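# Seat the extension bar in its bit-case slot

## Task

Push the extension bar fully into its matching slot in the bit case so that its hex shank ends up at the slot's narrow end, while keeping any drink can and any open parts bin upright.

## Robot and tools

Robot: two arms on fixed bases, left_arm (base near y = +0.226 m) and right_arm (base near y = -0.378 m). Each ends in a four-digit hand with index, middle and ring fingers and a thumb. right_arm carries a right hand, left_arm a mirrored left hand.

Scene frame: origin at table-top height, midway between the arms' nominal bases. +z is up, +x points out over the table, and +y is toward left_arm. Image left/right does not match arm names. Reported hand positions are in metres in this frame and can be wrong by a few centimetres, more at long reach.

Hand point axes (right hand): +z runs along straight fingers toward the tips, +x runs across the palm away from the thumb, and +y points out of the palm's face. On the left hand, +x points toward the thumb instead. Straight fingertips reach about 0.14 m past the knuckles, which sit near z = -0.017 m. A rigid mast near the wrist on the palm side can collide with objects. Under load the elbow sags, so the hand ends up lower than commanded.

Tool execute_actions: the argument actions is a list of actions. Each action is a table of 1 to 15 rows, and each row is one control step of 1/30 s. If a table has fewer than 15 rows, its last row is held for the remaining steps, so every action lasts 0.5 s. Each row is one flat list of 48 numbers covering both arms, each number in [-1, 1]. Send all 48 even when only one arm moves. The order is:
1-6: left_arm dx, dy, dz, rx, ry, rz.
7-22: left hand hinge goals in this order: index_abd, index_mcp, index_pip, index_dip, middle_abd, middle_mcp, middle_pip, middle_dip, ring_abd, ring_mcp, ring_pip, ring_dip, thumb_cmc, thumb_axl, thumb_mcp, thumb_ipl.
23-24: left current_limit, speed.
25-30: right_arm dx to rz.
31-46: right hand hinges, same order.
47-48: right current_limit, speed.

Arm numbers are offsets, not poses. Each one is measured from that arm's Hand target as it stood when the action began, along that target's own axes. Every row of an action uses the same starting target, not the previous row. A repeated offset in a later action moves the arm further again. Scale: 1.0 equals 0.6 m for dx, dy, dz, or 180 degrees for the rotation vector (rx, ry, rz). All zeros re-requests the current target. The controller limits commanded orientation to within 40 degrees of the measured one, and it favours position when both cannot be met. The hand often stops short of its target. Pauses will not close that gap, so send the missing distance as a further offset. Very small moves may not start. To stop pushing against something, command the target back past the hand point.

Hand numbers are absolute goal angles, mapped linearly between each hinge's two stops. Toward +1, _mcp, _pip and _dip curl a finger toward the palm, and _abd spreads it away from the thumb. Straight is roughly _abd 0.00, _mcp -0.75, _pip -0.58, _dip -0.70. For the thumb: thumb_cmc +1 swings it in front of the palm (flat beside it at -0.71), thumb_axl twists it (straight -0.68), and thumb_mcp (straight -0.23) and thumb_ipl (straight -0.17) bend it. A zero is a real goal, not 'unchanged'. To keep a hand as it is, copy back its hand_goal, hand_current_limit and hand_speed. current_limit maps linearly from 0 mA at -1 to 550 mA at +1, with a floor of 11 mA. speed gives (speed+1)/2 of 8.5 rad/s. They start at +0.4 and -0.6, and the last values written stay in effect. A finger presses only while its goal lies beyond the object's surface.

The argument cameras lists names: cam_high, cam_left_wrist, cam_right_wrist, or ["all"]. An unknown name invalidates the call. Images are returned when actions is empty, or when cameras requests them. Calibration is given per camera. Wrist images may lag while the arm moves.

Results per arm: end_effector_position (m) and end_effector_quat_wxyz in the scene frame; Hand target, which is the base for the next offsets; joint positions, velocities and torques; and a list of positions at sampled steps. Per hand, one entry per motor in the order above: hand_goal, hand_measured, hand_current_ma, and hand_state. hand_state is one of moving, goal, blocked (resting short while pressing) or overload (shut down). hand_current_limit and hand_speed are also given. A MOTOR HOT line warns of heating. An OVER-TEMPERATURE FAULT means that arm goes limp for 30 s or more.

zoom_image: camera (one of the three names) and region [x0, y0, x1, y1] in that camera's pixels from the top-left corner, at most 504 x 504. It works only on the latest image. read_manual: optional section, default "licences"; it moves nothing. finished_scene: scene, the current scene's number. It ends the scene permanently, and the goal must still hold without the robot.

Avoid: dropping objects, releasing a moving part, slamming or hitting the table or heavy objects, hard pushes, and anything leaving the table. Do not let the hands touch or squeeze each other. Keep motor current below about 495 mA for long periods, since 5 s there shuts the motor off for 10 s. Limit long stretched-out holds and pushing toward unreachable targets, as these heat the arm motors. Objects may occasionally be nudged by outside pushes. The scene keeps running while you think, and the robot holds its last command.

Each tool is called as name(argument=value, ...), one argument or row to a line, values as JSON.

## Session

execute_actions(
  actions=[],
)

Scene clock: 0.00 s.
left_arm: end_effector_position=(+0.6788, +0.4263, +0.3749) hand_goal=(+0.000, -0.754, -0.576, -0.696, +0.000, -0.754, -0.576, -0.696, +0.000, -0.754, -0.576, -0.696, -0.714, -0.678, -0.226, -0.168) hand_measured=(+0.000, -0.754, -0.576, -0.696, +0.000, -0.754, -0.576, -0.696, +0.000, -0.754, -0.576, -0.696, -0.714, -0.678, -0.226, -0.168) hand_current_ma=(+0, +0, +0, +0, +0, +0, +0, +0, +0, +0, +0, +0, +0, +0, +0, +0) hand_state=(goal, goal, goal, goal, goal, goal, goal, goal, goal, goal, goal, goal, goal, goal, goal, goal) hand_current_limit=0.40 hand_speed=-0.60 end_effector_quat_wxyz=(+0.467, +0.628, +0.620, +0.054) | right_arm: end_effector_position=(+0.3908, -0.1445, +0.1187) hand_goal=(+0.000, -0.754, -0.576, -0.696, +0.000, -0.754, -0.576, -0.696, +0.000, -0.754, -0.576, -0.696, -0.714, -0.678, -0.226, -0.168) hand_measured=(+0.000, -0.754, -0.576, -0.696, +0.000, -0.754, -0.576, -0.696, +0.000, -0.754, -0.576, -0.696, -0.714, -0.678, -0.226, -0.168) hand_current_ma=(+0, +0, +0, +0, +0, +0, +0, +0, +0, +0, +0, +0, +0, +0, +0, +0) hand_state=(goal, goal, goal, goal, goal, goal, goal, goal, goal, goal, goal, goal, goal, goal, goal, goal) hand_current_limit=0.40 hand_speed=-0.60 end_effector_quat_wxyz=(-0.304, +0.911, +0.275, -0.034)
Joint positions: left_arm=[0.48 1.675 1.652 -1.012 0.865 0.244] | right_arm=[0.406 1.656 1.345 -1.231 -0.621 1.438]
Joint velocities: within noise
Joint torques (N m): no reading
Heat: left arm: hottest elbow 28 °C; right arm: hottest elbow 32 °C.
Hand target: left_arm +0.6827, +0.4284, +0.3871; +0.470, +0.630, +0.614, +0.065 | right_arm +0.3972, -0.1416, +0.1212; -0.304, +0.911, +0.277, -0.030
camera_calibration:
cam_left_wrist: T_world_to_cam=[[-0.60733, -0.793864, -0.0305037, 0.733904], [-0.772416, 0.59903, -0.211037, 0.307718], [0.185807, -0.104608, -0.977002, 0.413374], [0, 0, 0, 1]] pos_world=[0.6066, 0.44153, 0.491194]
cam_right_wrist: T_world_to_cam=[[-0.330989, -0.839963, -0.430009, 0.0903248], [-0.480868, -0.241949, 0.84275, 0.00866732], [-0.811919, 0.485718, -0.323829, 0.555484], [0, 0, 0, 1]] pos_world=[0.485073, -0.191842, 0.211418]

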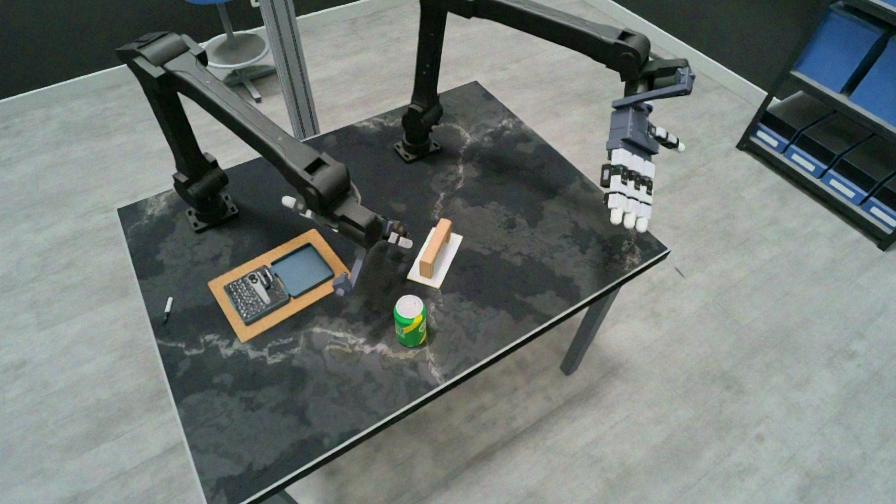

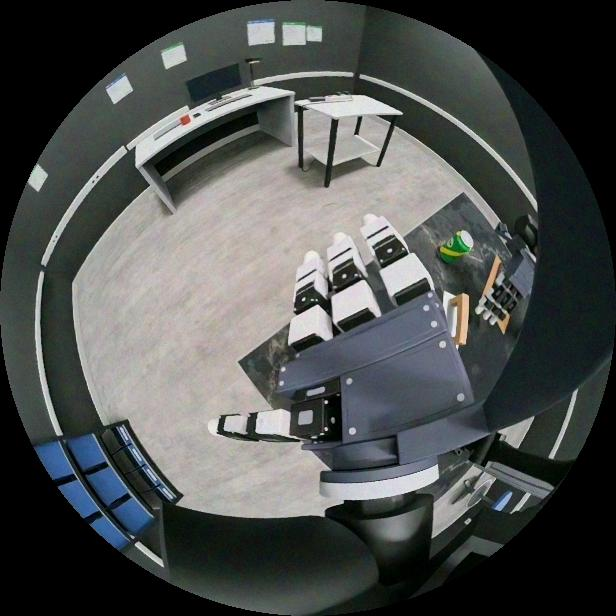

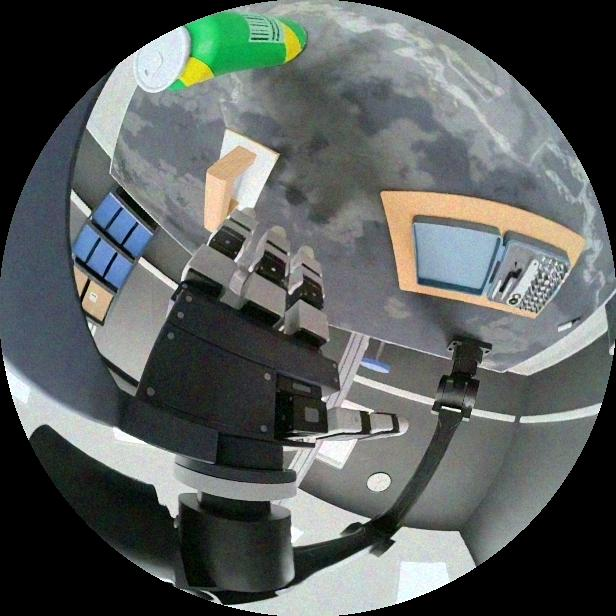

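zoom_image(
  camera="cam_high",
  region=[220, 240, 340, 330],
)

zoom_image(
  camera="cam_high",
  region=[140, 280, 200, 340],
)

zoom_image(
  camera="cam_right_wrist",
  region=[480, 220, 600, 340],
)

Scaled by 4.200 from the camera's 896x504 image, which has a finer 1280x720 frame.

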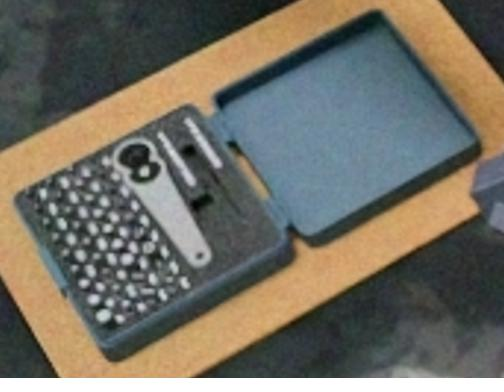

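Scaled by 8.400 from the camera's 896x504 image, which has a finer 1280x720 frame.

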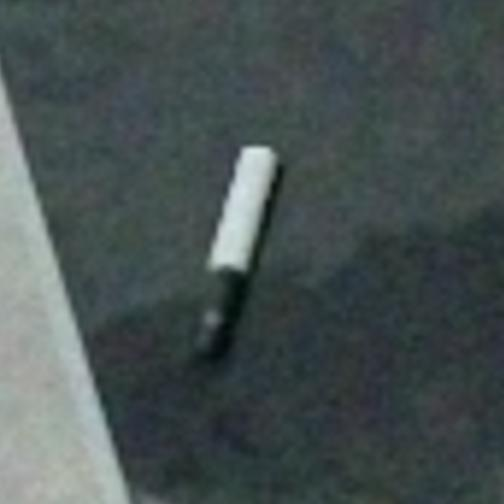

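Scaled by 4.200 from the camera's 616x616 image, which has a finer 880x880 frame.

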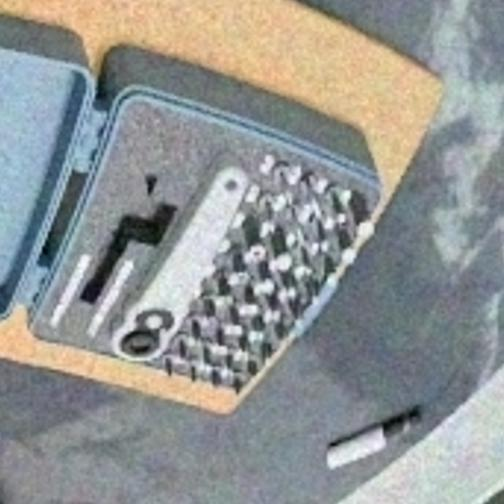

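execute_actions(
  actions=[
    [[0,0,0,0,0,0,0,-0.754,-0.576,-0.696,0,-0.754,-0.576,-0.696,0,-0.754,-0.576,-0.696,-0.714,-0.678,-0.226,-0.168,0.4,-0.6,0.0123,-0.0618,-0.0881,0,0,0,0,-0.754,-0.576,-0.696,0,-0.754,-0.576,-0.696,0,-0.754,-0.576,-0.696,-0.714,-0.678,-0.226,-0.168,0.2,-0.6]],
    [[0,0,0,0,0,0,0,-0.754,-0.576,-0.696,0,-0.754,-0.576,-0.696,0,-0.754,-0.576,-0.696,-0.714,-0.678,-0.226,-0.168,0.4,-0.6,0.0123,-0.0618,-0.0881,0,0,0,0,-0.754,-0.576,-0.696,0,-0.95,-0.95,-0.95,0,-0.754,-0.576,-0.696,-0.714,-0.678,-0.226,-0.168,0.2,-0.6]],
    [[0,0,0,0,0,0,0,-0.754,-0.576,-0.696,0,-0.754,-0.576,-0.696,0,-0.754,-0.576,-0.696,-0.714,-0.678,-0.226,-0.168,0.4,-0.6,0,0,0,-0.0593,-0.0307,-0.0576,0.2,-0.754,-0.576,-0.696,0,-0.95,-0.95,-0.95,-0.2,-0.754,-0.576,-0.696,-0.714,-0.678,-0.226,-0.168,0.2,-0.6]],
    [[0,0,0,0,0,0,0,-0.754,-0.576,-0.696,0,-0.754,-0.576,-0.696,0,-0.754,-0.576,-0.696,-0.714,-0.678,-0.226,-0.168,0.4,-0.6,0,0,0,-0.0593,-0.0307,-0.0576,0.2,-0.754,-0.576,-0.696,0,-0.95,-0.95,-0.95,-0.2,-0.754,-0.576,-0.696,-0.714,-0.678,-0.226,-0.168,0.2,-0.6]],
    [[0,0,0,0,0,0,0,-0.754,-0.576,-0.696,0,-0.754,-0.576,-0.696,0,-0.754,-0.576,-0.696,-0.714,-0.678,-0.226,-0.168,0.4,-0.6,0,0,0,-0.0593,-0.0307,-0.0576,0.2,-0.754,-0.576,-0.696,0,-0.95,-0.95,-0.95,-0.2,-0.754,-0.576,-0.696,-0.714,-0.678,-0.226,-0.168,0.2,-0.6]],
    [[0,0,0,0,0,0,0,-0.754,-0.576,-0.696,0,-0.754,-0.576,-0.696,0,-0.754,-0.576,-0.696,-0.714,-0.678,-0.226,-0.168,0.4,-0.6,-0.1135,0.0193,0.0143,0,0,0,0.2,-0.754,-0.576,-0.696,0,-0.95,-0.95,-0.95,-0.2,-0.754,-0.576,-0.696,-0.714,-0.678,-0.226,-0.168,0.2,-0.6]],
    [[0,0,0,0,0,0,0,-0.754,-0.576,-0.696,0,-0.754,-0.576,-0.696,0,-0.754,-0.576,-0.696,-0.714,-0.678,-0.226,-0.168,0.4,-0.6,-0.1135,0.0193,0.0143,0,0,0,0.2,-0.754,-0.576,-0.696,0,-0.95,-0.95,-0.95,-0.2,-0.754,-0.576,-0.696,-0.714,-0.678,-0.226,-0.168,0.2,-0.6]],
    [[0,0,0,0,0,0,0,-0.754,-0.576,-0.696,0,-0.754,-0.576,-0.696,0,-0.754,-0.576,-0.696,-0.714,-0.678,-0.226,-0.168,0.4,-0.6,-0.1135,0.0193,0.0143,0,0,0,0.2,-0.754,-0.576,-0.696,0,-0.95,-0.95,-0.95,-0.2,-0.754,-0.576,-0.696,-0.714,-0.678,-0.226,-0.168,0.2,-0.6]],
    [[0,0,0,0,0,0,0,-0.754,-0.576,-0.696,0,-0.754,-0.576,-0.696,0,-0.754,-0.576,-0.696,-0.714,-0.678,-0.226,-0.168,0.4,-0.6,-0.1135,0.0193,0.0143,0,0,0,0.2,-0.754,-0.576,-0.696,0,-0.95,-0.95,-0.95,-0.2,-0.754,-0.576,-0.696,-0.714,-0.678,-0.226,-0.168,0.2,-0.6]],
    [[0,0,0,0,0,0,0,-0.754,-0.576,-0.696,0,-0.754,-0.576,-0.696,0,-0.754,-0.576,-0.696,-0.714,-0.678,-0.226,-0.168,0.4,-0.6,-0.1135,0.0193,0.0143,0,0,0,0.2,-0.754,-0.576,-0.696,0,-0.95,-0.95,-0.95,-0.2,-0.754,-0.576,-0.696,-0.714,-0.678,-0.226,-0.168,0.2,-0.6]],
  ],
  cameras=["cam_right_wrist","cam_high"],
)

Scene clock: 61.23 s.
left_arm: end_effector_position=(+0.6788, +0.4263, +0.3749) hand_goal=(+0.000, -0.754, -0.576, -0.696, +0.000, -0.754, -0.576, -0.696, +0.000, -0.754, -0.576, -0.696, -0.714, -0.678, -0.226, -0.168) hand_measured=(+0.000, -0.758, -0.576, -0.696, +0.000, -0.758, -0.576, -0.696, +0.000, -0.756, -0.576, -0.696, -0.718, -0.678, -0.226, -0.168) hand_current_ma=(+0, -3, +0, +0, +0, -3, +0, +0, +0, -3, +0, +0, -3, +0, +0, +0) hand_state=(goal, goal, goal, goal, goal, goal, goal, goal, goal, goal, goal, goal, goal, goal, goal, goal) hand_current_limit=0.40 hand_speed=-0.60 end_effector_quat_wxyz=(+0.467, +0.628, +0.620, +0.054) | right_arm: end_effector_position=(+0.3090, -0.4713, +0.2085) hand_goal=(+0.200, -0.754, -0.576, -0.696, +0.000, -0.950, -0.950, -0.950, -0.200, -0.754, -0.576, -0.696, -0.714, -0.678, -0.226, -0.168) hand_measured=(+0.198, -0.752, -0.576, -0.696, +0.000, -0.944, -0.946, -0.946, -0.198, -0.754, -0.576, -0.696, -0.712, -0.678, -0.222, -0.168) hand_current_ma=(-1, +1, +0, +0, +0, +6, +4, +3, +2, +0, +0, +0, +1, +0, +3, +0) hand_state=(goal, goal, goal, goal, goal, goal, goal, goal, goal, goal, goal, goal, goal, goal, goal, goal) hand_current_limit=0.20 hand_speed=-0.60 end_effector_quat_wxyz=(-0.001, +0.839, +0.545, -0.005)
Joint positions: left_arm=[0.48 1.675 1.652 -1.012 0.865 0.244] | right_arm=[-0.171 1.062 0.962 -1.48 0.005 0.286]
Joint torques (N m): left_arm=[0.44 -16.67 12.48 1.16 0.93 0.02] | right_arm=[-0.85 -4.48 8.36 0.73 -0.19 -0.18]
Heat: left arm: hottest elbow 35 °C; right arm: hottest elbow 36 °C.
Hand target: left_arm +0.6827, +0.4284, +0.3871; +0.470, +0.630, +0.614, +0.065 | right_arm +0.3111, -0.4762, +0.2081; +0.000, +0.839, +0.544, +0.000
Off the commanded pose: left_arm 0.013 m, 1 deg | right_arm 0.005 m, 1 deg.
Step readings (end_effector_position of left_arm | right_arm):
0: (+0.6788, +0.4263, +0.3749) | (+0.3908, -0.1445, +0.1187)
1: (+0.6788, +0.4263, +0.3749) | (+0.3907, -0.1446, +0.1187)
2: (+0.6788, +0.4263, +0.3749) | (+0.3891, -0.1453, +0.1194)
4: (+0.6788, +0.4263, +0.3749) | (+0.3843, -0.1476, +0.1249)
8: (+0.6788, +0.4263, +0.3749) | (+0.3828, -0.1483, +0.1478)
15: (+0.6788, +0.4263, +0.3749) | (+0.3887, -0.1455, +0.1795)
16: (+0.6788, +0.4263, +0.3749) | (+0.3887, -0.1455, +0.1804)
17: (+0.6788, +0.4263, +0.3749) | (+0.3873, -0.1462, +0.1826)
19: (+0.6788, +0.4263, +0.3749) | (+0.3831, -0.1482, +0.1910)
23: (+0.6788, +0.4263, +0.3749) | (+0.3868, -0.1465, +0.2194)
30: (+0.6788, +0.4263, +0.3749) | (+0.3894, -0.1452, +0.2438)
31: (+0.6788, +0.4263, +0.3749) | (+0.3891, -0.1460, +0.2437)
32: (+0.6788, +0.4263, +0.3749) | (+0.3905, -0.1505, +0.2430)
34: (+0.6788, +0.4263, +0.3749) | (+0.3944, -0.1609, +0.2417)
38: (+0.6788, +0.4263, +0.3749) | (+0.3941, -0.1592, +0.2415)
45: (+0.6788, +0.4263, +0.3749) | (+0.3899, -0.1480, +0.2416)
46: (+0.6788, +0.4263, +0.3749) | (+0.3907, -0.1489, +0.2417)
47: (+0.6788, +0.4263, +0.3749) | (+0.3935, -0.1527, +0.2420)
49: (+0.6788, +0.4263, +0.3749) | (+0.4006, -0.1608, +0.2446)
53: (+0.6788, +0.4263, +0.3749) | (+0.4026, -0.1551, +0.2479)
60: (+0.6788, +0.4263, +0.3749) | (+0.3988, -0.1431, +0.2526)
61: (+0.6788, +0.4263, +0.3749) | (+0.3995, -0.1441, +0.2531)
62: (+0.6788, +0.4263, +0.3749) | (+0.4018, -0.1479, +0.2543)
64: (+0.6788, +0.4263, +0.3749) | (+0.4054, -0.1574, +0.2569)
68: (+0.6788, +0.4263, +0.3749) | (+0.4001, -0.1572, +0.2532)
75: (+0.6788, +0.4263, +0.3749) | (+0.3965, -0.1463, +0.2496)
76: (+0.6788, +0.4263, +0.3749) | (+0.3967, -0.1465, +0.2493)
77: (+0.6788, +0.4263, +0.3749) | (+0.3953, -0.1479, +0.2481)
79: (+0.6788, +0.4263, +0.3749) | (+0.3880, -0.1576, +0.2420)
83: (+0.6788, +0.4263, +0.3749) | (+0.3715, -0.1903, +0.2362)
90: (+0.6788, +0.4263, +0.3749) | (+0.3751, -0.2071, +0.2492)
91: (+0.6788, +0.4263, +0.3749) | (+0.3752, -0.2069, +0.2488)
92: (+0.6788, +0.4263, +0.3749) | (+0.3747, -0.2091, +0.2469)
94: (+0.6788, +0.4263, +0.3749) | (+0.3692, -0.2194, +0.2388)
98: (+0.6788, +0.4263, +0.3749) | (+0.3559, -0.2577, +0.2278)
105: (+0.6788, +0.4263, +0.3749) | (+0.3578, -0.2745, +0.2372)
106: (+0.6788, +0.4263, +0.3749) | (+0.3579, -0.2744, +0.2370)
107: (+0.6788, +0.4263, +0.3749) | (+0.3576, -0.2761, +0.2355)
109: (+0.6788, +0.4263, +0.3749) | (+0.3533, -0.2868, +0.2296)
113: (+0.6788, +0.4263, +0.3749) | (+0.3406, -0.3260, +0.2215)
120: (+0.6788, +0.4263, +0.3749) | (+0.3413, -0.3406, +0.2278)
121: (+0.6788, +0.4263, +0.3749) | (+0.3415, -0.3403, +0.2276)
122: (+0.6788, +0.4263, +0.3749) | (+0.3410, -0.3422, +0.2263)
124: (+0.6788, +0.4263, +0.3749) | (+0.3372, -0.3540, +0.2214)
128: (+0.6788, +0.4263, +0.3749) | (+0.3243, -0.3944, +0.2151)
135: (+0.6788, +0.4263, +0.3749) | (+0.3243, -0.4070, +0.2182)
136: (+0.6788, +0.4263, +0.3749) | (+0.3247, -0.4067, +0.2182)
137: (+0.6788, +0.4263, +0.3749) | (+0.3247, -0.4082, +0.2174)
139: (+0.6788, +0.4263, +0.3749) | (+0.3210, -0.4212, +0.2139)
143: (+0.6788, +0.4263, +0.3749) | (+0.3069, -0.4625, +0.2087)
150: (+0.6788, +0.4263, +0.3749) | (+0.3068, -0.4737, +0.2086)
camera_calibration:
cam_right_wrist: T_world_to_cam=[[0.2788, -0.96001, 0.0255095, -0.51255], [-0.680114, -0.178621, 0.711013, -0.0665203], [-0.678023, -0.215579, -0.702716, 0.38399], [0, 0, 0, 1]] pos_world=[0.358011, -0.421155, 0.330208]
Images, in order (width x height): cam_high 896x504, cam_right_wrist 616x616.

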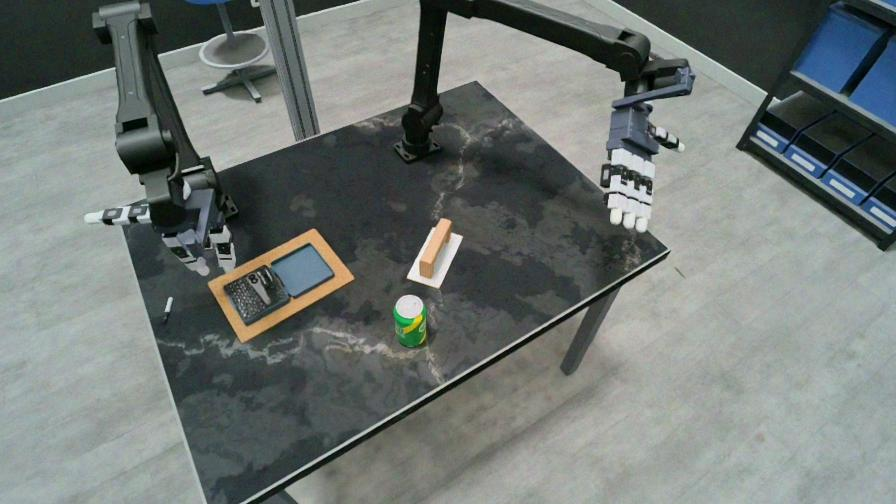

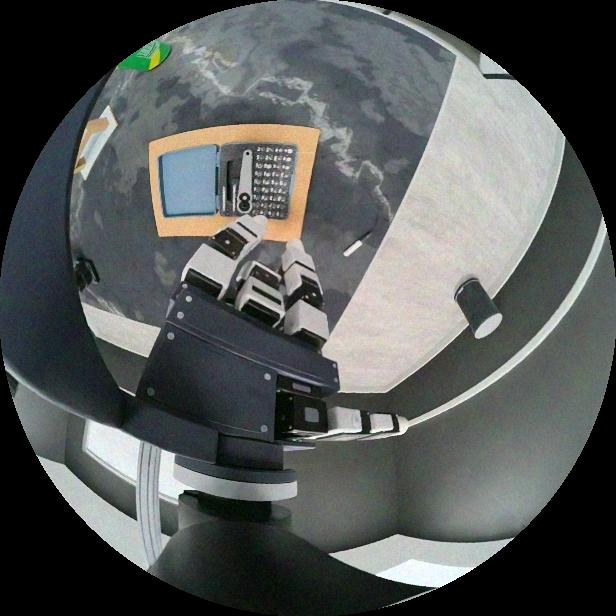

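zoom_image(
  camera="cam_right_wrist",
  region=[205, 130, 305, 230],
)

zoom_image(
  camera="cam_right_wrist",
  region=[325, 210, 385, 270],
)

Scaled by 5.040 from the camera's 616x616 image, which has a finer 880x880 frame.

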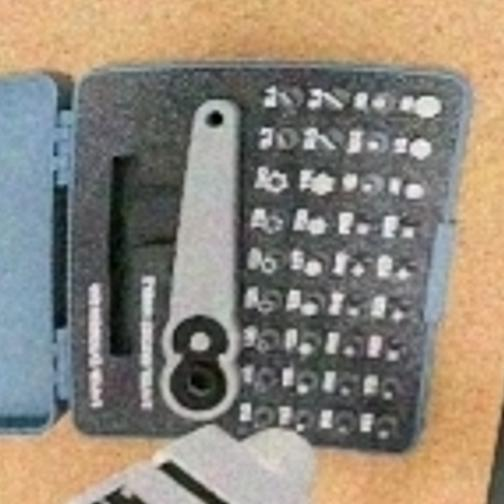

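Scaled by 8.400 from the camera's 616x616 image, which has a finer 880x880 frame.

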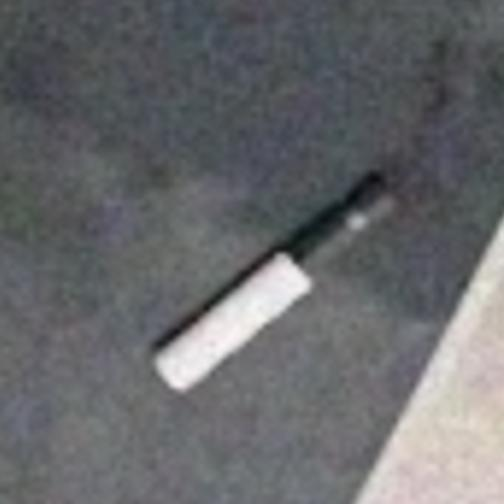

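execute_actions(
  actions=[
    [[0,0,0,0,0,0,0,-0.754,-0.576,-0.696,0,-0.754,-0.576,-0.696,0,-0.754,-0.576,-0.696,-0.714,-0.678,-0.226,-0.168,0.4,-0.6,-0.0777,0.0167,0.01,0,0,0,0.2,-0.754,-0.576,-0.696,0,-0.95,-0.95,-0.95,-0.2,-0.754,-0.576,-0.696,-0.714,-0.678,-0.226,-0.168,0.2,-0.6]],
    [[0,0,0,0,0,0,0,-0.754,-0.576,-0.696,0,-0.754,-0.576,-0.696,0,-0.754,-0.576,-0.696,-0.714,-0.678,-0.226,-0.168,0.4,-0.6,-0.0777,0.0167,0.03,0,0,0,0.2,-0.754,-0.576,-0.696,0,-0.95,-0.95,-0.95,-0.2,-0.754,-0.576,-0.696,-0.714,-0.678,-0.226,-0.168,0.2,-0.6]],
    [[0,0,0,0,0,0,0,-0.754,-0.576,-0.696,0,-0.754,-0.576,-0.696,0,-0.754,-0.576,-0.696,-0.714,-0.678,-0.226,-0.168,0.4,-0.6,-0.0777,0.0167,0.0483,0,0,0,0.25,-0.754,-0.576,-0.696,0,-0.95,-0.95,-0.95,-0.25,-0.754,-0.576,-0.696,-0.714,-0.678,-0.226,-0.168,0.2,-0.6]],
  ],
  cameras=["cam_right_wrist"],
)

zoom_image(
  camera="cam_right_wrist",
  region=[230, 160, 350, 280],
)

Scene clock: 97.83 s.
left_arm: end_effector_position=(+0.6788, +0.4263, +0.3749) hand_goal=(+0.000, -0.754, -0.576, -0.696, +0.000, -0.754, -0.576, -0.696, +0.000, -0.754, -0.576, -0.696, -0.714, -0.678, -0.226, -0.168) hand_measured=(+0.000, -0.758, -0.576, -0.696, +0.000, -0.758, -0.576, -0.696, +0.000, -0.756, -0.576, -0.696, -0.718, -0.678, -0.226, -0.168) hand_current_ma=(+0, -3, +0, +0, +0, -3, +0, +0, +0, -3, +0, +0, -3, +0, +0, +0) hand_state=(goal, goal, goal, goal, goal, goal, goal, goal, goal, goal, goal, goal, goal, goal, goal, goal) hand_current_limit=0.40 hand_speed=-0.60 end_effector_quat_wxyz=(+0.467, +0.628, +0.620, +0.054) | right_arm: end_effector_position=(+0.2809, -0.6120, +0.1579) hand_goal=(+0.250, -0.754, -0.576, -0.696, +0.000, -0.950, -0.950, -0.950, -0.250, -0.754, -0.576, -0.696, -0.714, -0.678, -0.226, -0.168) hand_measured=(+0.246, -0.752, -0.576, -0.696, +0.000, -0.944, -0.946, -0.946, -0.244, -0.754, -0.576, -0.696, -0.712, -0.678, -0.222, -0.168) hand_current_ma=(-3, +1, +0, +0, +0, +6, +4, +3, +4, +0, +0, +0, +1, +0, +3, +0) hand_state=(goal, goal, goal, goal, goal, goal, goal, goal, goal, goal, goal, goal, goal, goal, goal, goal) hand_current_limit=0.20 hand_speed=-0.60 end_effector_quat_wxyz=(+0.000, +0.840, +0.543, -0.002)
Joint positions: left_arm=[0.48 1.675 1.652 -1.012 0.865 0.244] | right_arm=[-0.665 1.162 0.899 -1.309 0.004 -0.203]
Joint torques (N m): left_arm=[0.44 -16.62 12.48 1.16 0.93 0.02] | right_arm=[-0.5 -5.3 8.1 0.77 -0.19 -0.18]
Heat: left arm: hottest elbow 36 °C; right arm: hottest elbow 37 °C.
Hand target: left_arm +0.6827, +0.4284, +0.3871; +0.470, +0.630, +0.614, +0.065 | right_arm +0.2816, -0.6162, +0.1552; +0.000, +0.839, +0.544, +0.000
Off the commanded pose: left_arm 0.013 m, 1 deg | right_arm 0.005 m, 0 deg.
Step readings (end_effector_position of left_arm | right_arm):
0: (+0.6788, +0.4263, +0.3749) | (+0.3091, -0.4713, +0.2085)
1: (+0.6788, +0.4263, +0.3749) | (+0.3091, -0.4713, +0.2085)
2: (+0.6788, +0.4263, +0.3749) | (+0.3092, -0.4727, +0.2085)
4: (+0.6788, +0.4263, +0.3749) | (+0.3076, -0.4831, +0.2079)
8: (+0.6788, +0.4263, +0.3749) | (+0.2983, -0.5140, +0.2055)
15: (+0.6788, +0.4263, +0.3749) | (+0.2987, -0.5199, +0.2057)
16: (+0.6788, +0.4263, +0.3749) | (+0.2990, -0.5198, +0.2057)
17: (+0.6788, +0.4263, +0.3749) | (+0.2994, -0.5213, +0.2053)
19: (+0.6788, +0.4263, +0.3749) | (+0.2981, -0.5304, +0.2032)
23: (+0.6788, +0.4263, +0.3749) | (+0.2871, -0.5595, +0.1948)
30: (+0.6788, +0.4263, +0.3749) | (+0.2890, -0.5666, +0.1883)
31: (+0.6788, +0.4263, +0.3749) | (+0.2895, -0.5665, +0.1884)
32: (+0.6788, +0.4263, +0.3749) | (+0.2901, -0.5680, +0.1877)
34: (+0.6788, +0.4263, +0.3749) | (+0.2897, -0.5772, +0.1847)
38: (+0.6788, +0.4263, +0.3749) | (+0.2782, -0.6052, +0.1691)
45: (+0.6788, +0.4263, +0.3749) | (+0.2794, -0.6129, +0.1577)
camera_calibration:
cam_right_wrist: T_world_to_cam=[[0.273834, -0.961458, 0.024784, -0.637837], [-0.685131, -0.176919, 0.706608, -0.0716741], [-0.674989, -0.210474, -0.707171, 0.302002], [0, 0, 0, 1]] pos_world=[0.329403, -0.56237, 0.280021]
Images, in order (width x height): cam_right_wrist 616x616.

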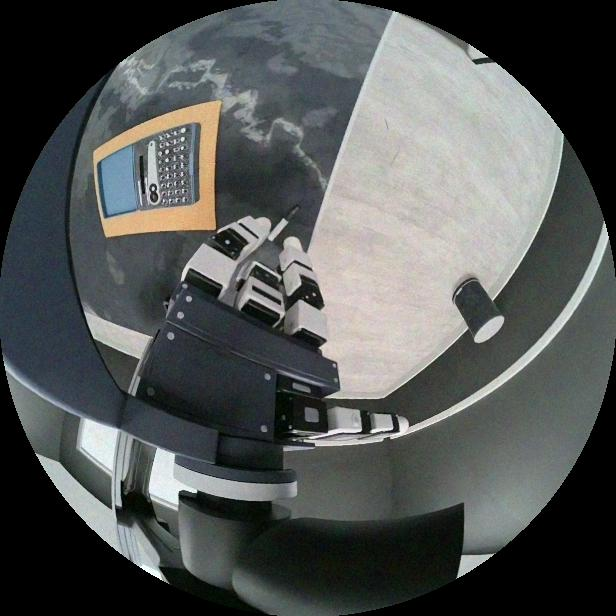

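Scaled by 4.200 from the camera's 616x616 image, which has a finer 880x880 frame.

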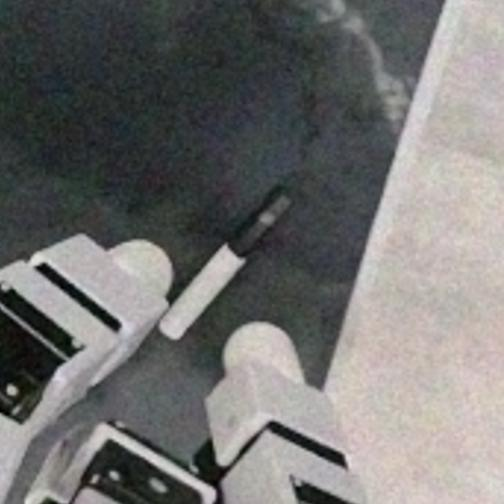

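execute_actions(
  actions=[
    [[0,0,0,0,0,0,0,-0.754,-0.576,-0.696,0,-0.754,-0.576,-0.696,0,-0.754,-0.576,-0.696,-0.714,-0.678,-0.226,-0.168,0.4,-0.6,0,0.0133,0.02,0,0,0,0.25,-0.754,-0.576,-0.696,0,-0.95,-0.95,-0.95,-0.25,-0.754,-0.576,-0.696,-0.714,-0.678,-0.226,-0.168,0.2,-0.6]],
    [[0,0,0,0,0,0,0,-0.754,-0.576,-0.696,0,-0.754,-0.576,-0.696,0,-0.754,-0.576,-0.696,-0.714,-0.678,-0.226,-0.168,0.4,-0.6,0,0,0.0253,0,0,0,0.27,-0.754,-0.576,-0.696,0,-0.95,-0.95,-0.95,-0.27,-0.754,-0.576,-0.696,-0.714,-0.678,-0.226,-0.168,0.2,-0.6]],
  ],
  cameras=["cam_right_wrist"],
)

zoom_image(
  camera="cam_right_wrist",
  region=[240, 180, 340, 280],
)

Scene clock: 106.93 s.
left_arm: end_effector_position=(+0.6788, +0.4263, +0.3749) hand_goal=(+0.000, -0.754, -0.576, -0.696, +0.000, -0.754, -0.576, -0.696, +0.000, -0.754, -0.576, -0.696, -0.714, -0.678, -0.226, -0.168) hand_measured=(+0.000, -0.758, -0.576, -0.696, +0.000, -0.758, -0.576, -0.696, +0.000, -0.756, -0.576, -0.696, -0.718, -0.678, -0.226, -0.168) hand_current_ma=(+0, -3, +0, +0, +0, -3, +0, +0, +0, -3, +0, +0, -3, +0, +0, +0) hand_state=(goal, goal, goal, goal, goal, goal, goal, goal, goal, goal, goal, goal, goal, goal, goal, goal) hand_current_limit=0.40 hand_speed=-0.60 end_effector_quat_wxyz=(+0.467, +0.628, +0.620, +0.054) | right_arm: end_effector_position=(+0.2888, -0.6176, +0.1337) hand_goal=(+0.270, -0.754, -0.576, -0.696, +0.000, -0.950, -0.950, -0.950, -0.270, -0.754, -0.576, -0.696, -0.714, -0.678, -0.226, -0.168) hand_measured=(+0.264, -0.752, -0.576, -0.696, +0.000, -0.944, -0.946, -0.946, -0.264, -0.754, -0.576, -0.696, -0.712, -0.678, -0.222, -0.168) hand_current_ma=(-4, +1, +0, +0, +0, +6, +4, +3, +5, +0, +0, +0, +1, +0, +3, +0) hand_state=(goal, goal, goal, goal, goal, goal, goal, goal, goal, goal, goal, goal, goal, goal, goal, goal) hand_current_limit=0.20 hand_speed=-0.60 end_effector_quat_wxyz=(+0.003, +0.840, +0.543, -0.001)
Joint positions: left_arm=[0.48 1.675 1.652 -1.012 0.865 0.244] | right_arm=[-0.665 1.207 0.866 -1.224 0.004 -0.204]
Joint torques (N m): left_arm=[0.44 -16.67 12.48 1.16 0.93 0.02] | right_arm=[-0.03 -5.6 7.64 0.79 -0.2 -0.14]
Heat: left arm: hottest elbow 37 °C; right arm: hottest elbow 38 °C.
Hand target: left_arm +0.6827, +0.4284, +0.3871; +0.470, +0.630, +0.614, +0.065 | right_arm +0.2890, -0.6194, +0.1281; +0.000, +0.839, +0.544, +0.000
Off the commanded pose: left_arm 0.013 m, 1 deg | right_arm 0.006 m, 0 deg.
Step readings (end_effector_position of left_arm | right_arm):
0: (+0.6788, +0.4263, +0.3749) | (+0.2809, -0.6119, +0.1579)
1: (+0.6788, +0.4263, +0.3749) | (+0.2810, -0.6120, +0.1579)
2: (+0.6788, +0.4263, +0.3749) | (+0.2816, -0.6124, +0.1580)
4: (+0.6788, +0.4263, +0.3749) | (+0.2841, -0.6142, +0.1577)
8: (+0.6788, +0.4263, +0.3749) | (+0.2880, -0.6170, +0.1532)
15: (+0.6788, +0.4263, +0.3749) | (+0.2894, -0.6180, +0.1500)
16: (+0.6788, +0.4263, +0.3749) | (+0.2894, -0.6181, +0.1499)
17: (+0.6788, +0.4263, +0.3749) | (+0.2897, -0.6183, +0.1494)
19: (+0.6788, +0.4263, +0.3749) | (+0.2901, -0.6186, +0.1466)
23: (+0.6788, +0.4263, +0.3749) | (+0.2882, -0.6172, +0.1376)
30: (+0.6788, +0.4263, +0.3749) | (+0.2886, -0.6175, +0.1336)
camera_calibration:
cam_right_wrist: T_world_to_cam=[[0.274377, -0.961139, 0.0304754, -0.645561], [-0.689105, -0.174417, 0.703358, -0.0470382], [-0.67071, -0.213986, -0.710182, 0.286084], [0, 0, 0, 1]] pos_world=[0.336592, -0.56746, 0.25593]
Images, in order (width x height): cam_right_wrist 616x616.

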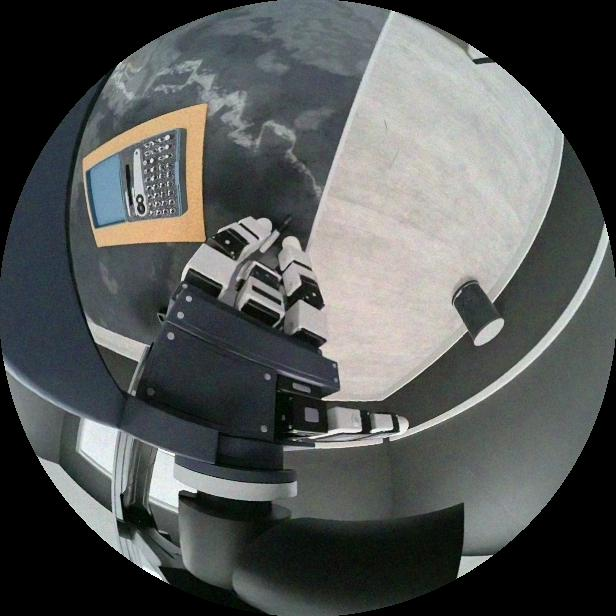

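Scaled by 5.040 from the camera's 616x616 image, which has a finer 880x880 frame.

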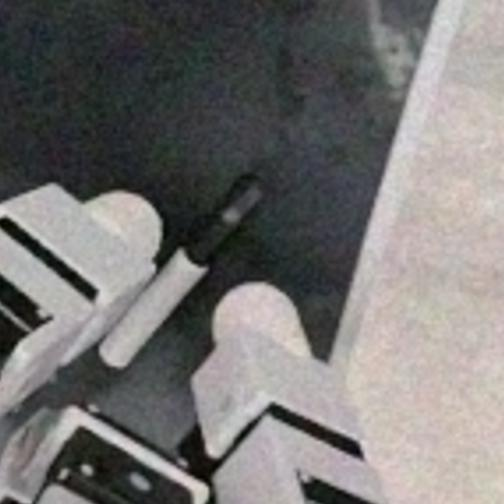

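execute_actions(
  actions=[
    [[0,0,0,0,0,0,0,-0.754,-0.576,-0.696,0,-0.754,-0.576,-0.696,0,-0.754,-0.576,-0.696,-0.714,-0.678,-0.226,-0.168,0.4,-0.6,0.003,-0.0108,0.015,0,0,0,0.3,-0.754,-0.576,-0.696,0,-0.95,-0.95,-0.95,-0.27,-0.754,-0.576,-0.696,-0.714,-0.678,-0.226,-0.168,0.2,-0.8]],
    [[0,0,0,0,0,0,0,-0.754,-0.576,-0.696,0,-0.754,-0.576,-0.696,0,-0.754,-0.576,-0.696,-0.714,-0.678,-0.226,-0.168,0.4,-0.6,0,0,0.015,0,0,0,0.33,-0.754,-0.576,-0.696,0,-0.95,-0.95,-0.95,-0.3,-0.754,-0.576,-0.696,-0.714,-0.678,-0.226,-0.168,0.2,-0.8]],
  ],
  cameras=["cam_right_wrist"],
)

zoom_image(
  camera="cam_right_wrist",
  region=[240, 180, 340, 280],
)

Scene clock: 117.93 s.
left_arm: end_effector_position=(+0.6788, +0.4263, +0.3749) hand_goal=(+0.000, -0.754, -0.576, -0.696, +0.000, -0.754, -0.576, -0.696, +0.000, -0.754, -0.576, -0.696, -0.714, -0.678, -0.226, -0.168) hand_measured=(+0.000, -0.758, -0.576, -0.696, +0.000, -0.758, -0.576, -0.696, +0.000, -0.756, -0.576, -0.696, -0.718, -0.678, -0.226, -0.168) hand_current_ma=(+0, -3, +0, +0, +0, -3, +0, +0, +0, -3, +0, +0, -3, +0, +0, +0) hand_state=(goal, goal, goal, goal, goal, goal, goal, goal, goal, goal, goal, goal, goal, goal, goal, goal) hand_current_limit=0.40 hand_speed=-0.60 end_effector_quat_wxyz=(+0.467, +0.628, +0.620, +0.054) | right_arm: end_effector_position=(+0.2874, -0.6150, +0.1249) hand_goal=(+0.330, -0.754, -0.576, -0.696, +0.000, -0.950, -0.950, -0.950, -0.300, -0.754, -0.576, -0.696, -0.714, -0.678, -0.226, -0.168) hand_measured=(+0.320, -0.760, -0.580, -0.698, +0.000, -0.946, -0.948, -0.946, -0.290, -0.764, -0.584, -0.700, -0.712, -0.678, -0.222, -0.168) hand_current_ma=(-9, -7, -4, -2, +0, +3, +2, +3, +9, -13, -9, -2, +1, +0, +3, +0) hand_state=(goal, goal, goal, goal, goal, goal, goal, goal, goal, goal, goal, goal, goal, goal, goal, goal) hand_current_limit=0.20 hand_speed=-0.80 end_effector_quat_wxyz=(+0.007, +0.840, +0.543, +0.005)
Joint positions: left_arm=[0.48 1.675 1.652 -1.012 0.865 0.244] | right_arm=[-0.665 1.203 0.835 -1.187 -0.004 -0.204]
Joint torques (N m): left_arm=[0.44 -16.67 12.48 1.16 0.93 0.02] | right_arm=[-0.03 -5.07 6.16 1.29 0.09 -0.12]
Heat: left arm: hottest elbow 37 °C; right arm: hottest elbow 38 °C.
Hand target: left_arm +0.6827, +0.4284, +0.3871; +0.470, +0.630, +0.614, +0.065 | right_arm +0.2838, -0.6152, +0.1101; +0.000, +0.839, +0.544, +0.000
Off the commanded pose: left_arm 0.013 m, 1 deg | right_arm 0.015 m, 1 deg.
Step readings (end_effector_position of left_arm | right_arm):
0: (+0.6788, +0.4263, +0.3749) | (+0.2888, -0.6176, +0.1337)
1: (+0.6788, +0.4263, +0.3749) | (+0.2888, -0.6176, +0.1337)
2: (+0.6788, +0.4263, +0.3749) | (+0.2888, -0.6176, +0.1332)
4: (+0.6788, +0.4263, +0.3749) | (+0.2884, -0.6173, +0.1308)
8: (+0.6788, +0.4263, +0.3749) | (+0.2852, -0.6148, +0.1250)
15: (+0.6788, +0.4263, +0.3749) | (+0.2856, -0.6151, +0.1252)
16: (+0.6788, +0.4263, +0.3749) | (+0.2856, -0.6151, +0.1252)
17: (+0.6788, +0.4263, +0.3749) | (+0.2858, -0.6147, +0.1247)
19: (+0.6788, +0.4263, +0.3749) | (+0.2865, -0.6146, +0.1242)
23: (+0.6788, +0.4263, +0.3749) | (+0.2872, -0.6148, +0.1246)
30: (+0.6788, +0.4263, +0.3749) | (+0.2874, -0.6149, +0.1248)
camera_calibration:
cam_right_wrist: T_world_to_cam=[[0.274102, -0.961104, 0.0338715, -0.642737], [-0.698057, -0.174609, 0.694426, -0.0376896], [-0.661502, -0.213988, -0.718766, 0.277854], [0, 0, 0, 1]] pos_world=[0.333667, -0.56486, 0.247655]
Images, in order (width x height): cam_right_wrist 616x616.

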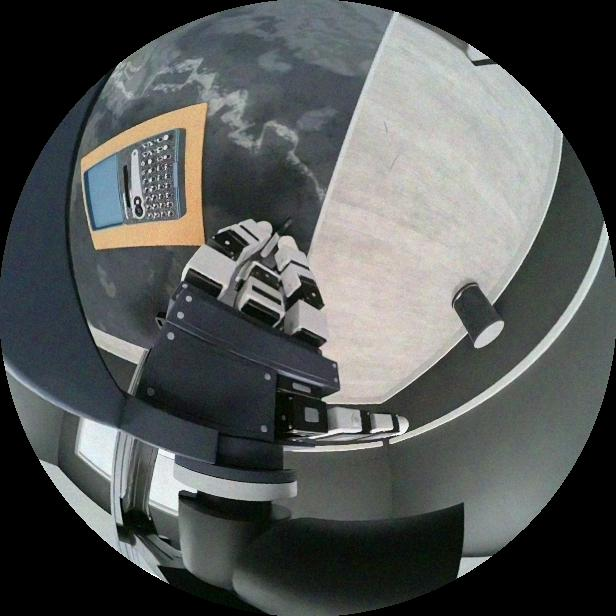

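Scaled by 5.040 from the camera's 616x616 image, which has a finer 880x880 frame.

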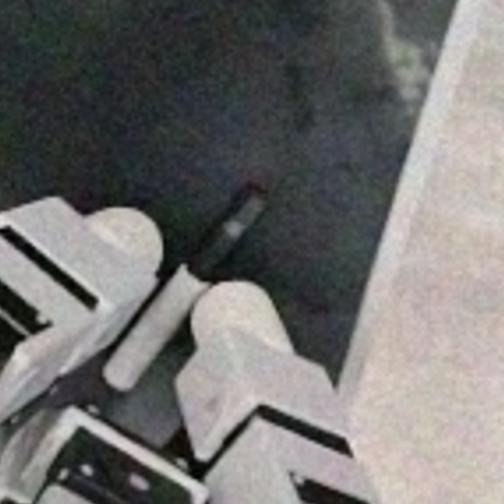

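execute_actions(
  actions=[
    [[0,0,0,0,0,0,0,-0.754,-0.576,-0.696,0,-0.754,-0.576,-0.696,0,-0.754,-0.576,-0.696,-0.714,-0.678,-0.226,-0.168,0.4,-0.6,0.002,-0.0117,-0.05,0,0,0,0.27,-0.754,-0.576,-0.696,0,-0.95,-0.95,-0.95,-0.27,-0.754,-0.576,-0.696,-0.714,-0.678,-0.226,-0.168,0.2,-0.6]],
    [[0,0,0,0,0,0,0,-0.754,-0.576,-0.696,0,-0.754,-0.576,-0.696,0,-0.754,-0.576,-0.696,-0.714,-0.678,-0.226,-0.168,0.4,-0.6,0,0,0.025,0,0,0,0.29,-0.754,-0.576,-0.696,0,-0.95,-0.95,-0.95,-0.29,-0.754,-0.576,-0.696,-0.714,-0.678,-0.226,-0.168,0.2,-0.6]],
  ],
  cameras=["cam_right_wrist"],
)

zoom_image(
  camera="cam_right_wrist",
  region=[240, 180, 340, 280],
)

Scene clock: 128.07 s.
left_arm: end_effector_position=(+0.6788, +0.4263, +0.3749) hand_goal=(+0.000, -0.754, -0.576, -0.696, +0.000, -0.754, -0.576, -0.696, +0.000, -0.754, -0.576, -0.696, -0.714, -0.678, -0.226, -0.168) hand_measured=(+0.000, -0.758, -0.576, -0.696, +0.000, -0.758, -0.576, -0.696, +0.000, -0.756, -0.576, -0.696, -0.718, -0.678, -0.226, -0.168) hand_current_ma=(+0, -3, +0, +0, +0, -3, +0, +0, +0, -3, +0, +0, -3, +0, +0, +0) hand_state=(goal, goal, goal, goal, goal, goal, goal, goal, goal, goal, goal, goal, goal, goal, goal, goal) hand_current_limit=0.40 hand_speed=-0.60 end_effector_quat_wxyz=(+0.467, +0.628, +0.620, +0.054) | right_arm: end_effector_position=(+0.2789, -0.6088, +0.1313) hand_goal=(+0.290, -0.754, -0.576, -0.696, +0.000, -0.950, -0.950, -0.950, -0.290, -0.754, -0.576, -0.696, -0.714, -0.678, -0.226, -0.168) hand_measured=(+0.284, -0.754, -0.578, -0.698, +0.000, -0.946, -0.948, -0.946, -0.284, -0.754, -0.578, -0.698, -0.712, -0.678, -0.222, -0.168) hand_current_ma=(-4, +0, -1, -1, +0, +3, +2, +3, +5, +0, -2, -2, +1, +0, +3, +0) hand_state=(goal, goal, goal, goal, goal, goal, goal, goal, goal, goal, goal, goal, goal, goal, goal, goal) hand_current_limit=0.20 hand_speed=-0.60 end_effector_quat_wxyz=(+0.003, +0.840, +0.543, +0.003)
Joint positions: left_arm=[0.48 1.675 1.652 -1.012 0.865 0.244] | right_arm=[-0.665 1.171 0.83 -1.223 -0.004 -0.204]
Joint torques (N m): left_arm=[0.38 -16.67 12.48 1.16 0.93 0.02] | right_arm=[-0.03 -5.07 7.56 0.8 0.08 -0.14]
Heat: left arm: hottest elbow 37 °C; right arm: hottest elbow 38 °C.
Hand target: left_arm +0.6827, +0.4284, +0.3871; +0.470, +0.630, +0.614, +0.065 | right_arm +0.2779, -0.6112, +0.1250; +0.000, +0.839, +0.544, +0.000
Off the commanded pose: left_arm 0.013 m, 1 deg | right_arm 0.007 m, 0 deg.
Step readings (end_effector_position of left_arm | right_arm):
0: (+0.6788, +0.4263, +0.3749) | (+0.2874, -0.6150, +0.1249)
1: (+0.6788, +0.4263, +0.3749) | (+0.2875, -0.6149, +0.1249)
2: (+0.6788, +0.4263, +0.3749) | (+0.2873, -0.6148, +0.1254)
4: (+0.6788, +0.4263, +0.3749) | (+0.2851, -0.6132, +0.1263)
8: (+0.6788, +0.4263, +0.3749) | (+0.2789, -0.6088, +0.1286)
15: (+0.6788, +0.4263, +0.3749) | (+0.2760, -0.6067, +0.1315)
16: (+0.6788, +0.4263, +0.3749) | (+0.2760, -0.6067, +0.1314)
17: (+0.6788, +0.4263, +0.3749) | (+0.2760, -0.6067, +0.1314)
19: (+0.6788, +0.4263, +0.3749) | (+0.2765, -0.6071, +0.1316)
23: (+0.6788, +0.4263, +0.3749) | (+0.2790, -0.6089, +0.1327)
30: (+0.6788, +0.4263, +0.3749) | (+0.2796, -0.6093, +0.1323)
camera_calibration:
cam_right_wrist: T_world_to_cam=[[0.274318, -0.961261, 0.0269481, -0.633969], [-0.693122, -0.178218, 0.698441, -0.051181], [-0.666582, -0.210273, -0.71516, 0.281355], [0, 0, 0, 1]] pos_world=[0.325981, -0.55937, 0.254045]
Images, in order (width x height): cam_right_wrist 616x616.

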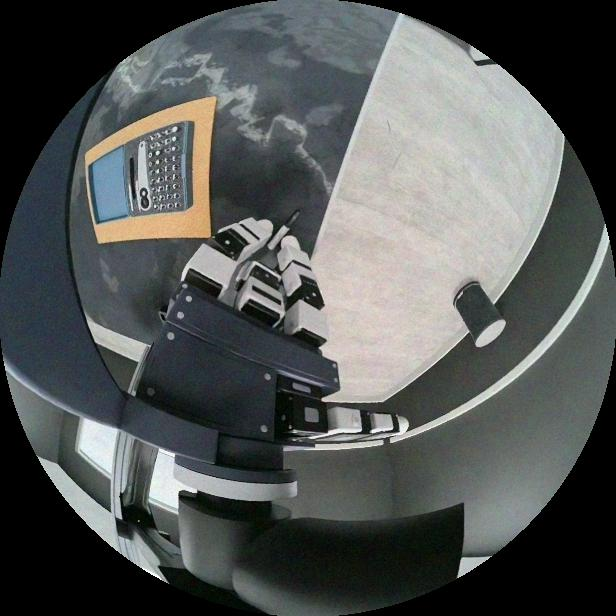

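Scaled by 5.040 from the camera's 616x616 image, which has a finer 880x880 frame.

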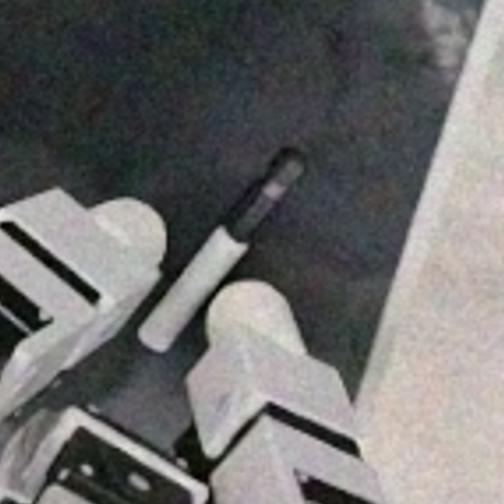

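execute_actions(
  actions=[
    [[0,0,0,0,0,0,0,-0.754,-0.576,-0.696,0,-0.754,-0.576,-0.696,0,-0.754,-0.576,-0.696,-0.714,-0.678,-0.226,-0.168,0.4,-0.6,0,0.0075,0.01,0,0,0,0.3,-0.754,-0.576,-0.696,0,-0.95,-0.95,-0.95,-0.3,-0.754,-0.576,-0.696,-0.714,-0.678,-0.226,-0.168,0.2,-0.8]],
    [[0,0,0,0,0,0,0,-0.754,-0.576,-0.696,0,-0.754,-0.576,-0.696,0,-0.754,-0.576,-0.696,-0.714,-0.678,-0.226,-0.168,0.4,-0.6,0,0,0.015,0,0,0,0.34,-0.754,-0.576,-0.696,0,-0.95,-0.95,-0.95,-0.34,-0.754,-0.576,-0.696,-0.714,-0.678,-0.226,-0.168,0.2,-0.8]],
  ],
  cameras=["cam_right_wrist"],
)

zoom_image(
  camera="cam_right_wrist",
  region=[240, 180, 340, 280],
)

Scene clock: 136.33 s.
left_arm: end_effector_position=(+0.6788, +0.4263, +0.3749) hand_goal=(+0.000, -0.754, -0.576, -0.696, +0.000, -0.754, -0.576, -0.696, +0.000, -0.754, -0.576, -0.696, -0.714, -0.678, -0.226, -0.168) hand_measured=(+0.000, -0.758, -0.576, -0.696, +0.000, -0.758, -0.576, -0.696, +0.000, -0.756, -0.576, -0.696, -0.718, -0.678, -0.226, -0.168) hand_current_ma=(+0, -3, +0, +0, +0, -3, +0, +0, +0, -3, +0, +0, -3, +0, +0, +0) hand_state=(goal, goal, goal, goal, goal, goal, goal, goal, goal, goal, goal, goal, goal, goal, goal, goal) hand_current_limit=0.40 hand_speed=-0.60 end_effector_quat_wxyz=(+0.467, +0.628, +0.620, +0.054) | right_arm: end_effector_position=(+0.2839, -0.6128, +0.1244) hand_goal=(+0.340, -0.754, -0.576, -0.696, +0.000, -0.950, -0.950, -0.950, -0.340, -0.754, -0.576, -0.696, -0.714, -0.678, -0.226, -0.168) hand_measured=(+0.342, -0.758, -0.580, -0.698, +0.000, -0.950, -0.948, -0.946, -0.330, -0.760, -0.580, -0.698, -0.712, -0.678, -0.222, -0.168) hand_current_ma=(+1, -5, -2, -1, +0, +0, +1, +3, +9, -5, -4, -2, +1, +0, +3, +0) hand_state=(goal, goal, goal, goal, goal, goal, goal, goal, goal, goal, goal, goal, goal, goal, goal, goal) hand_current_limit=0.20 hand_speed=-0.80 end_effector_quat_wxyz=(+0.008, +0.840, +0.543, +0.004)
Joint positions: left_arm=[0.48 1.675 1.652 -1.012 0.865 0.244] | right_arm=[-0.665 1.19 0.823 -1.186 -0.003 -0.204]
Joint torques (N m): left_arm=[0.44 -16.67 12.49 1.17 0.93 0.02] | right_arm=[0.15 -4.48 6.54 1.21 0.02 -0.11]
Heat: left arm: hottest elbow 37 °C; right arm: hottest elbow 38 °C.
Hand target: left_arm +0.6827, +0.4284, +0.3871; +0.470, +0.630, +0.614, +0.065 | right_arm +0.2819, -0.6130, +0.1100; +0.000, +0.839, +0.544, +0.000
Off the commanded pose: left_arm 0.013 m, 1 deg | right_arm 0.014 m, 1 deg.
Step readings (end_effector_position of left_arm | right_arm):
0: (+0.6788, +0.4263, +0.3749) | (+0.2789, -0.6088, +0.1313)
1: (+0.6788, +0.4263, +0.3749) | (+0.2789, -0.6088, +0.1313)
2: (+0.6788, +0.4263, +0.3749) | (+0.2792, -0.6090, +0.1314)
4: (+0.6788, +0.4263, +0.3749) | (+0.2805, -0.6099, +0.1308)
8: (+0.6788, +0.4263, +0.3749) | (+0.2824, -0.6113, +0.1279)
15: (+0.6788, +0.4263, +0.3749) | (+0.2830, -0.6118, +0.1263)
16: (+0.6788, +0.4263, +0.3749) | (+0.2830, -0.6118, +0.1261)
17: (+0.6788, +0.4263, +0.3749) | (+0.2831, -0.6118, +0.1258)
19: (+0.6788, +0.4263, +0.3749) | (+0.2833, -0.6122, +0.1244)
23: (+0.6788, +0.4263, +0.3749) | (+0.2837, -0.6126, +0.1243)
30: (+0.6788, +0.4263, +0.3749) | (+0.2839, -0.6128, +0.1244)
camera_calibration:
cam_right_wrist: T_world_to_cam=[[0.273974, -0.961053, 0.0362692, -0.639844], [-0.698533, -0.172931, 0.694367, -0.0382343], [-0.661052, -0.215574, -0.718706, 0.274521], [0, 0, 0, 1]] pos_world=[0.330066, -0.562356, 0.247055]
Images, in order (width x height): cam_right_wrist 616x616.

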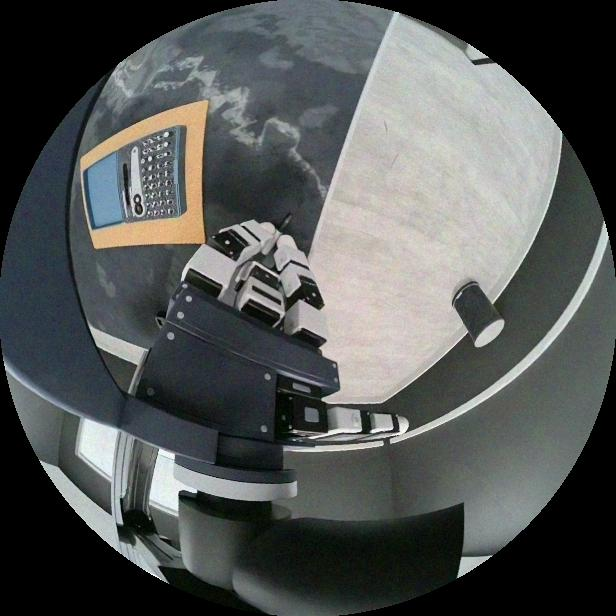

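Scaled by 5.040 from the camera's 616x616 image, which has a finer 880x880 frame.

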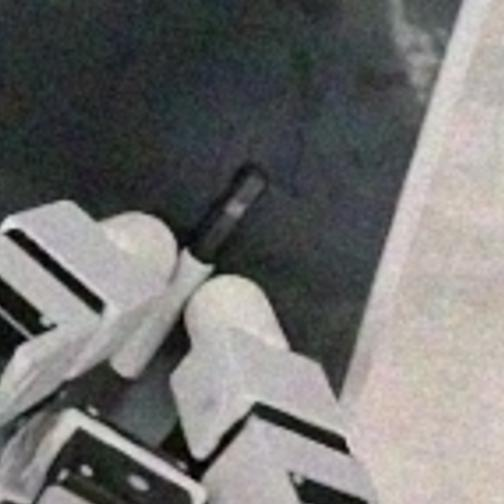

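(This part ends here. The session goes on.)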